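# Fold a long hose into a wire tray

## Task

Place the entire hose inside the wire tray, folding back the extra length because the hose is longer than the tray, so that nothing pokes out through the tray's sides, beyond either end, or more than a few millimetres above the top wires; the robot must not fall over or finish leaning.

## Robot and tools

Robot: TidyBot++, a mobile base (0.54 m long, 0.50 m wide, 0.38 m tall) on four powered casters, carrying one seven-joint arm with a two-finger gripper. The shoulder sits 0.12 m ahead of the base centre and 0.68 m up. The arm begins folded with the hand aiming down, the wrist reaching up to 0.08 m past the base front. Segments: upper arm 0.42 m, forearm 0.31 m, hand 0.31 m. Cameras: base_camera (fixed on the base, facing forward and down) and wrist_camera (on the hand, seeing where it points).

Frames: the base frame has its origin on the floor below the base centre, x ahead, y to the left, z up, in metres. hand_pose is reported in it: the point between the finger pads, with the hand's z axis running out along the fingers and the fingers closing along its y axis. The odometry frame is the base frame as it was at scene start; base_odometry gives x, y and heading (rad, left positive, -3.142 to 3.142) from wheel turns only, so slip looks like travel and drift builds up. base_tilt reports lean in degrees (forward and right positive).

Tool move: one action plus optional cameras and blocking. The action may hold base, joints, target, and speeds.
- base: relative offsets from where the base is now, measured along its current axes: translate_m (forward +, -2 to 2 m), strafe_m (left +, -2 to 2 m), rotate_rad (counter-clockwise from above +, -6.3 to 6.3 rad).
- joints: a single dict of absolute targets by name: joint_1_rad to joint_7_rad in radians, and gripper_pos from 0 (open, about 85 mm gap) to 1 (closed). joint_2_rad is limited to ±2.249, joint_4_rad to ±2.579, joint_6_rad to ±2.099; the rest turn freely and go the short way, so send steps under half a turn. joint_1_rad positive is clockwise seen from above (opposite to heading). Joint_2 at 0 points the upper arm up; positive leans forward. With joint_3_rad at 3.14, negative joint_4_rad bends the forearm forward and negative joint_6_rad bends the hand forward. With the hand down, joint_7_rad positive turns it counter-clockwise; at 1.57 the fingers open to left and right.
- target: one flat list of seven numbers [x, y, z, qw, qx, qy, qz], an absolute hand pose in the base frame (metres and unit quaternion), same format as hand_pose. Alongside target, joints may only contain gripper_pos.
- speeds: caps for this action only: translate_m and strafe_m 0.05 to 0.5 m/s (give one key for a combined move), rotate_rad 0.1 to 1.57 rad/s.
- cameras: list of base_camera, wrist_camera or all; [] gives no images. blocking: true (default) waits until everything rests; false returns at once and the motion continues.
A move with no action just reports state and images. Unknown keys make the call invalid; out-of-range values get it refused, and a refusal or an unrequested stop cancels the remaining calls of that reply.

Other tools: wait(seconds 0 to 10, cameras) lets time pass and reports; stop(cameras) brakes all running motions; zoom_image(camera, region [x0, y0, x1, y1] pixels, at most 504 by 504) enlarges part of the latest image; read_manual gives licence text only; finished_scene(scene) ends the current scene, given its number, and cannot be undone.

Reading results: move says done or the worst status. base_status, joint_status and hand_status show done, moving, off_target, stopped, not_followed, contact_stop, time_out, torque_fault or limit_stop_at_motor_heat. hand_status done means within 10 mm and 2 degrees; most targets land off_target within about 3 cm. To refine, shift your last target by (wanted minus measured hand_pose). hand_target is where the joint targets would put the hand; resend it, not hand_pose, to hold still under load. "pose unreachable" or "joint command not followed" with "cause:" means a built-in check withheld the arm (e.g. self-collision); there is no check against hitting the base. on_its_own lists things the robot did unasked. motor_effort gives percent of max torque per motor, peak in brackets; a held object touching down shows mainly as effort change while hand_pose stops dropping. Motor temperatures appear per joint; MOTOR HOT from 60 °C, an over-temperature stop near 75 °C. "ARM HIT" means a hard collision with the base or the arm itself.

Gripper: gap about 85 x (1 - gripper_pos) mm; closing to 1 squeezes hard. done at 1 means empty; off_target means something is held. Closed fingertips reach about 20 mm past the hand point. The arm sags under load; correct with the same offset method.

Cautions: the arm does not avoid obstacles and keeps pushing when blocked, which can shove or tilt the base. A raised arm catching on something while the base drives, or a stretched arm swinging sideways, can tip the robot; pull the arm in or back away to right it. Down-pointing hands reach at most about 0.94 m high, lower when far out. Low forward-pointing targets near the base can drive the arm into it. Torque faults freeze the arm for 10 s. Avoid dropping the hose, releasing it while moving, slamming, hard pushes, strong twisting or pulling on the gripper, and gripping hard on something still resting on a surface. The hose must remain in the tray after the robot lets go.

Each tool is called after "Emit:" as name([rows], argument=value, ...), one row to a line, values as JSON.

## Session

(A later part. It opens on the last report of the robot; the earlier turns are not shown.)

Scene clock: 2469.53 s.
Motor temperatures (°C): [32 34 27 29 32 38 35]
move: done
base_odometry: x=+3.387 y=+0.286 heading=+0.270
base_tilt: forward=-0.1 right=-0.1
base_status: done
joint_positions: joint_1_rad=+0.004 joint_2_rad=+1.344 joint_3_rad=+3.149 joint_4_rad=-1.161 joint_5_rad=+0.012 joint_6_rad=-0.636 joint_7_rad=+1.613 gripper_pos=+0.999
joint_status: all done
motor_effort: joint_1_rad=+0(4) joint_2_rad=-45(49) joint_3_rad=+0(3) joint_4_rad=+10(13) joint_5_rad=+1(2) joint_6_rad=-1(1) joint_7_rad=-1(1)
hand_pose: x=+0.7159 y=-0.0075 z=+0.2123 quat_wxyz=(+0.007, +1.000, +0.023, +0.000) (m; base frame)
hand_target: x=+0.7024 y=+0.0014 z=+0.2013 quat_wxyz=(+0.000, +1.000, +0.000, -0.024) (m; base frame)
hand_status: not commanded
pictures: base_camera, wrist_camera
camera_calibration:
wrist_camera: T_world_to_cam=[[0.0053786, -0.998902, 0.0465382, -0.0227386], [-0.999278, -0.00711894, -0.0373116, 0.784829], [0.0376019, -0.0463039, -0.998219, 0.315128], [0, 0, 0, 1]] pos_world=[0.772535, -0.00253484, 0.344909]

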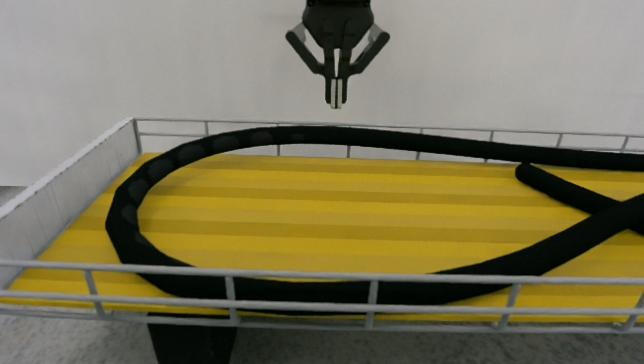

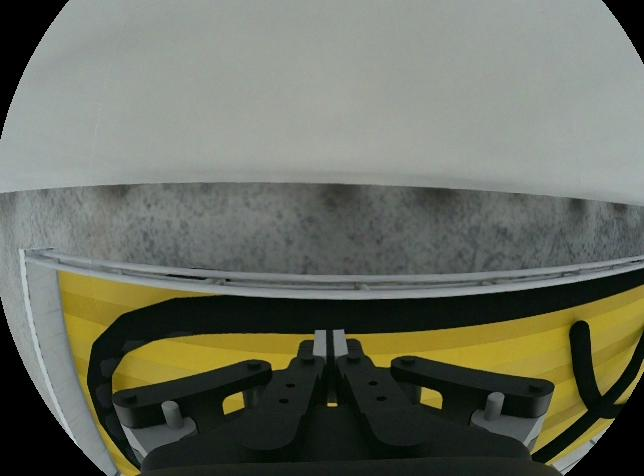

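Emit:
move(joints={"joint_1_rad": 0.0, "joint_2_rad": 0.95, "joint_3_rad": 3.1416, "joint_4_rad": -1.85, "joint_5_rad": 0.0, "joint_6_rad": -0.37, "joint_7_rad": 1.57}, cameras=[])

Emit:
move(base={"translate_m": -0.05, "strafe_m": -0.6}, joints={"joint_1_rad": 0.0, "joint_2_rad": -0.05, "joint_3_rad": 3.1416, "joint_4_rad": -1.85, "joint_5_rad": 0.0, "joint_6_rad": -1.0, "joint_7_rad": 1.57})

Emit:
zoom_image(camera="wrist_camera", region=[70, 200, 330, 380])

Emit:
zoom_image(camera="wrist_camera", region=[310, 200, 630, 380])

Emit:
zoom_image(camera="base_camera", region=[200, 80, 500, 200])

Scene clock: 2515.50 s.
Motor temperatures (°C): [32 34 27 29 32 38 35]
move: done
base_odometry: x=+3.387 y=+0.286 heading=+0.270
base_tilt: forward=-0.1 right=+0.0
base_status: not commanded
joint_positions: joint_1_rad=+0.004 joint_2_rad=+0.953 joint_3_rad=+3.149 joint_4_rad=-1.824 joint_5_rad=+0.012 joint_6_rad=-0.416 joint_7_rad=+1.613 gripper_pos=+0.999
joint_status: all done
motor_effort: joint_1_rad=+0(1) joint_2_rad=-35(46) joint_3_rad=+0(1) joint_4_rad=+7(12) joint_5_rad=+1(2) joint_6_rad=-1(2) joint_7_rad=-1(1)
hand_pose: x=+0.5577 y=-0.0059 z=+0.3208 quat_wxyz=(+0.005, +0.999, +0.023, -0.026) (m; base frame)
hand_target: x=+0.5577 y=+0.0014 z=+0.3192 quat_wxyz=(+0.000, +1.000, +0.000, -0.014) (m; base frame)
hand_status: not commanded
pictures: none
No camera images: "cameras" was empty.

Scene clock: 2518.07 s.
Motor temperatures (°C): [32 34 27 29 32 38 35]
move: done
base_odometry: x=+3.499 y=-0.305 heading=+0.270
base_tilt: forward=-0.2 right=+0.0
base_status: done
joint_positions: joint_1_rad=+0.002 joint_2_rad=-0.044 joint_3_rad=+3.148 joint_4_rad=-1.826 joint_5_rad=+0.012 joint_6_rad=-0.956 joint_7_rad=+1.613 gripper_pos=+0.999
joint_status: all done
motor_effort: joint_1_rad=+0(4) joint_2_rad=-16(39) joint_3_rad=+0(3) joint_4_rad=+19(21) joint_5_rad=+1(2) joint_6_rad=+3(3) joint_7_rad=+0(1)
hand_pose: x=+0.5299 y=-0.0054 z=+0.7499 quat_wxyz=(+0.011, +0.980, +0.019, +0.200) (m; base frame)
hand_target: x=+0.5084 y=+0.0014 z=+0.7373 quat_wxyz=(+0.000, +0.985, +0.000, +0.170) (m; base frame)
hand_status: not commanded
pictures: base_camera, wrist_camera
camera_calibration:
wrist_camera: T_world_to_cam=[[-0.0179445, -0.998979, 0.0414707, -0.0284922], [-0.904511, -0.00145556, -0.426447, 0.860762], [0.426072, -0.0451631, -0.903561, 0.582068], [0, 0, 0, 1]] pos_world=[0.530055, -0.000922182, 0.894185]

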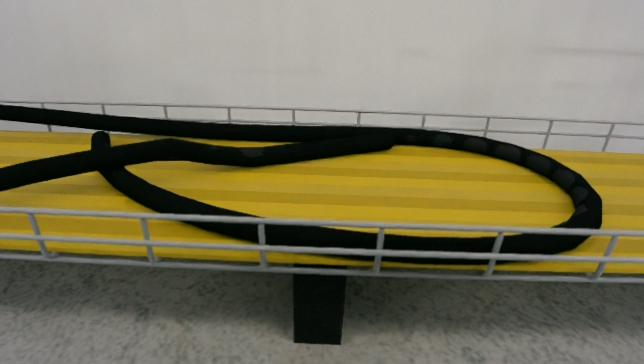

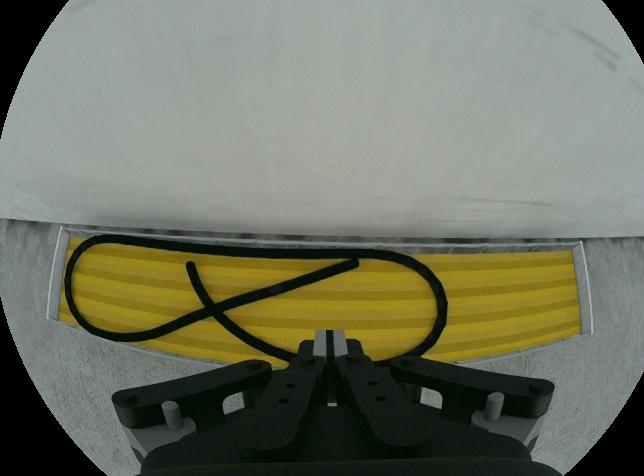

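Scaled by 1.938.

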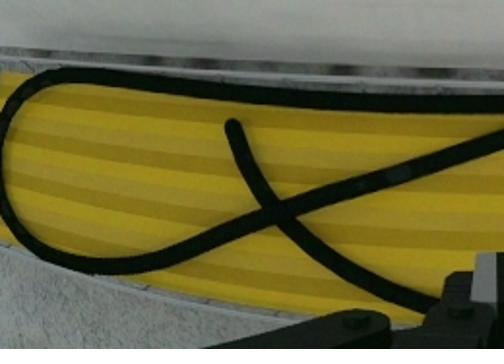

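Scaled by 1.575.

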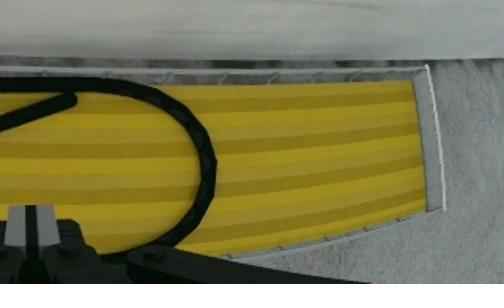

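Scaled by 1.680.

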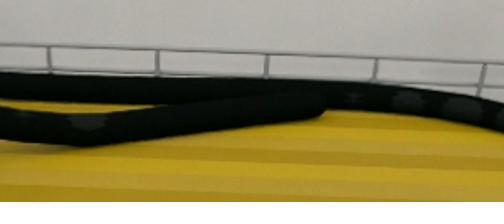

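Emit:
finished_scene(scene=2)

The scene is finished: the task was done.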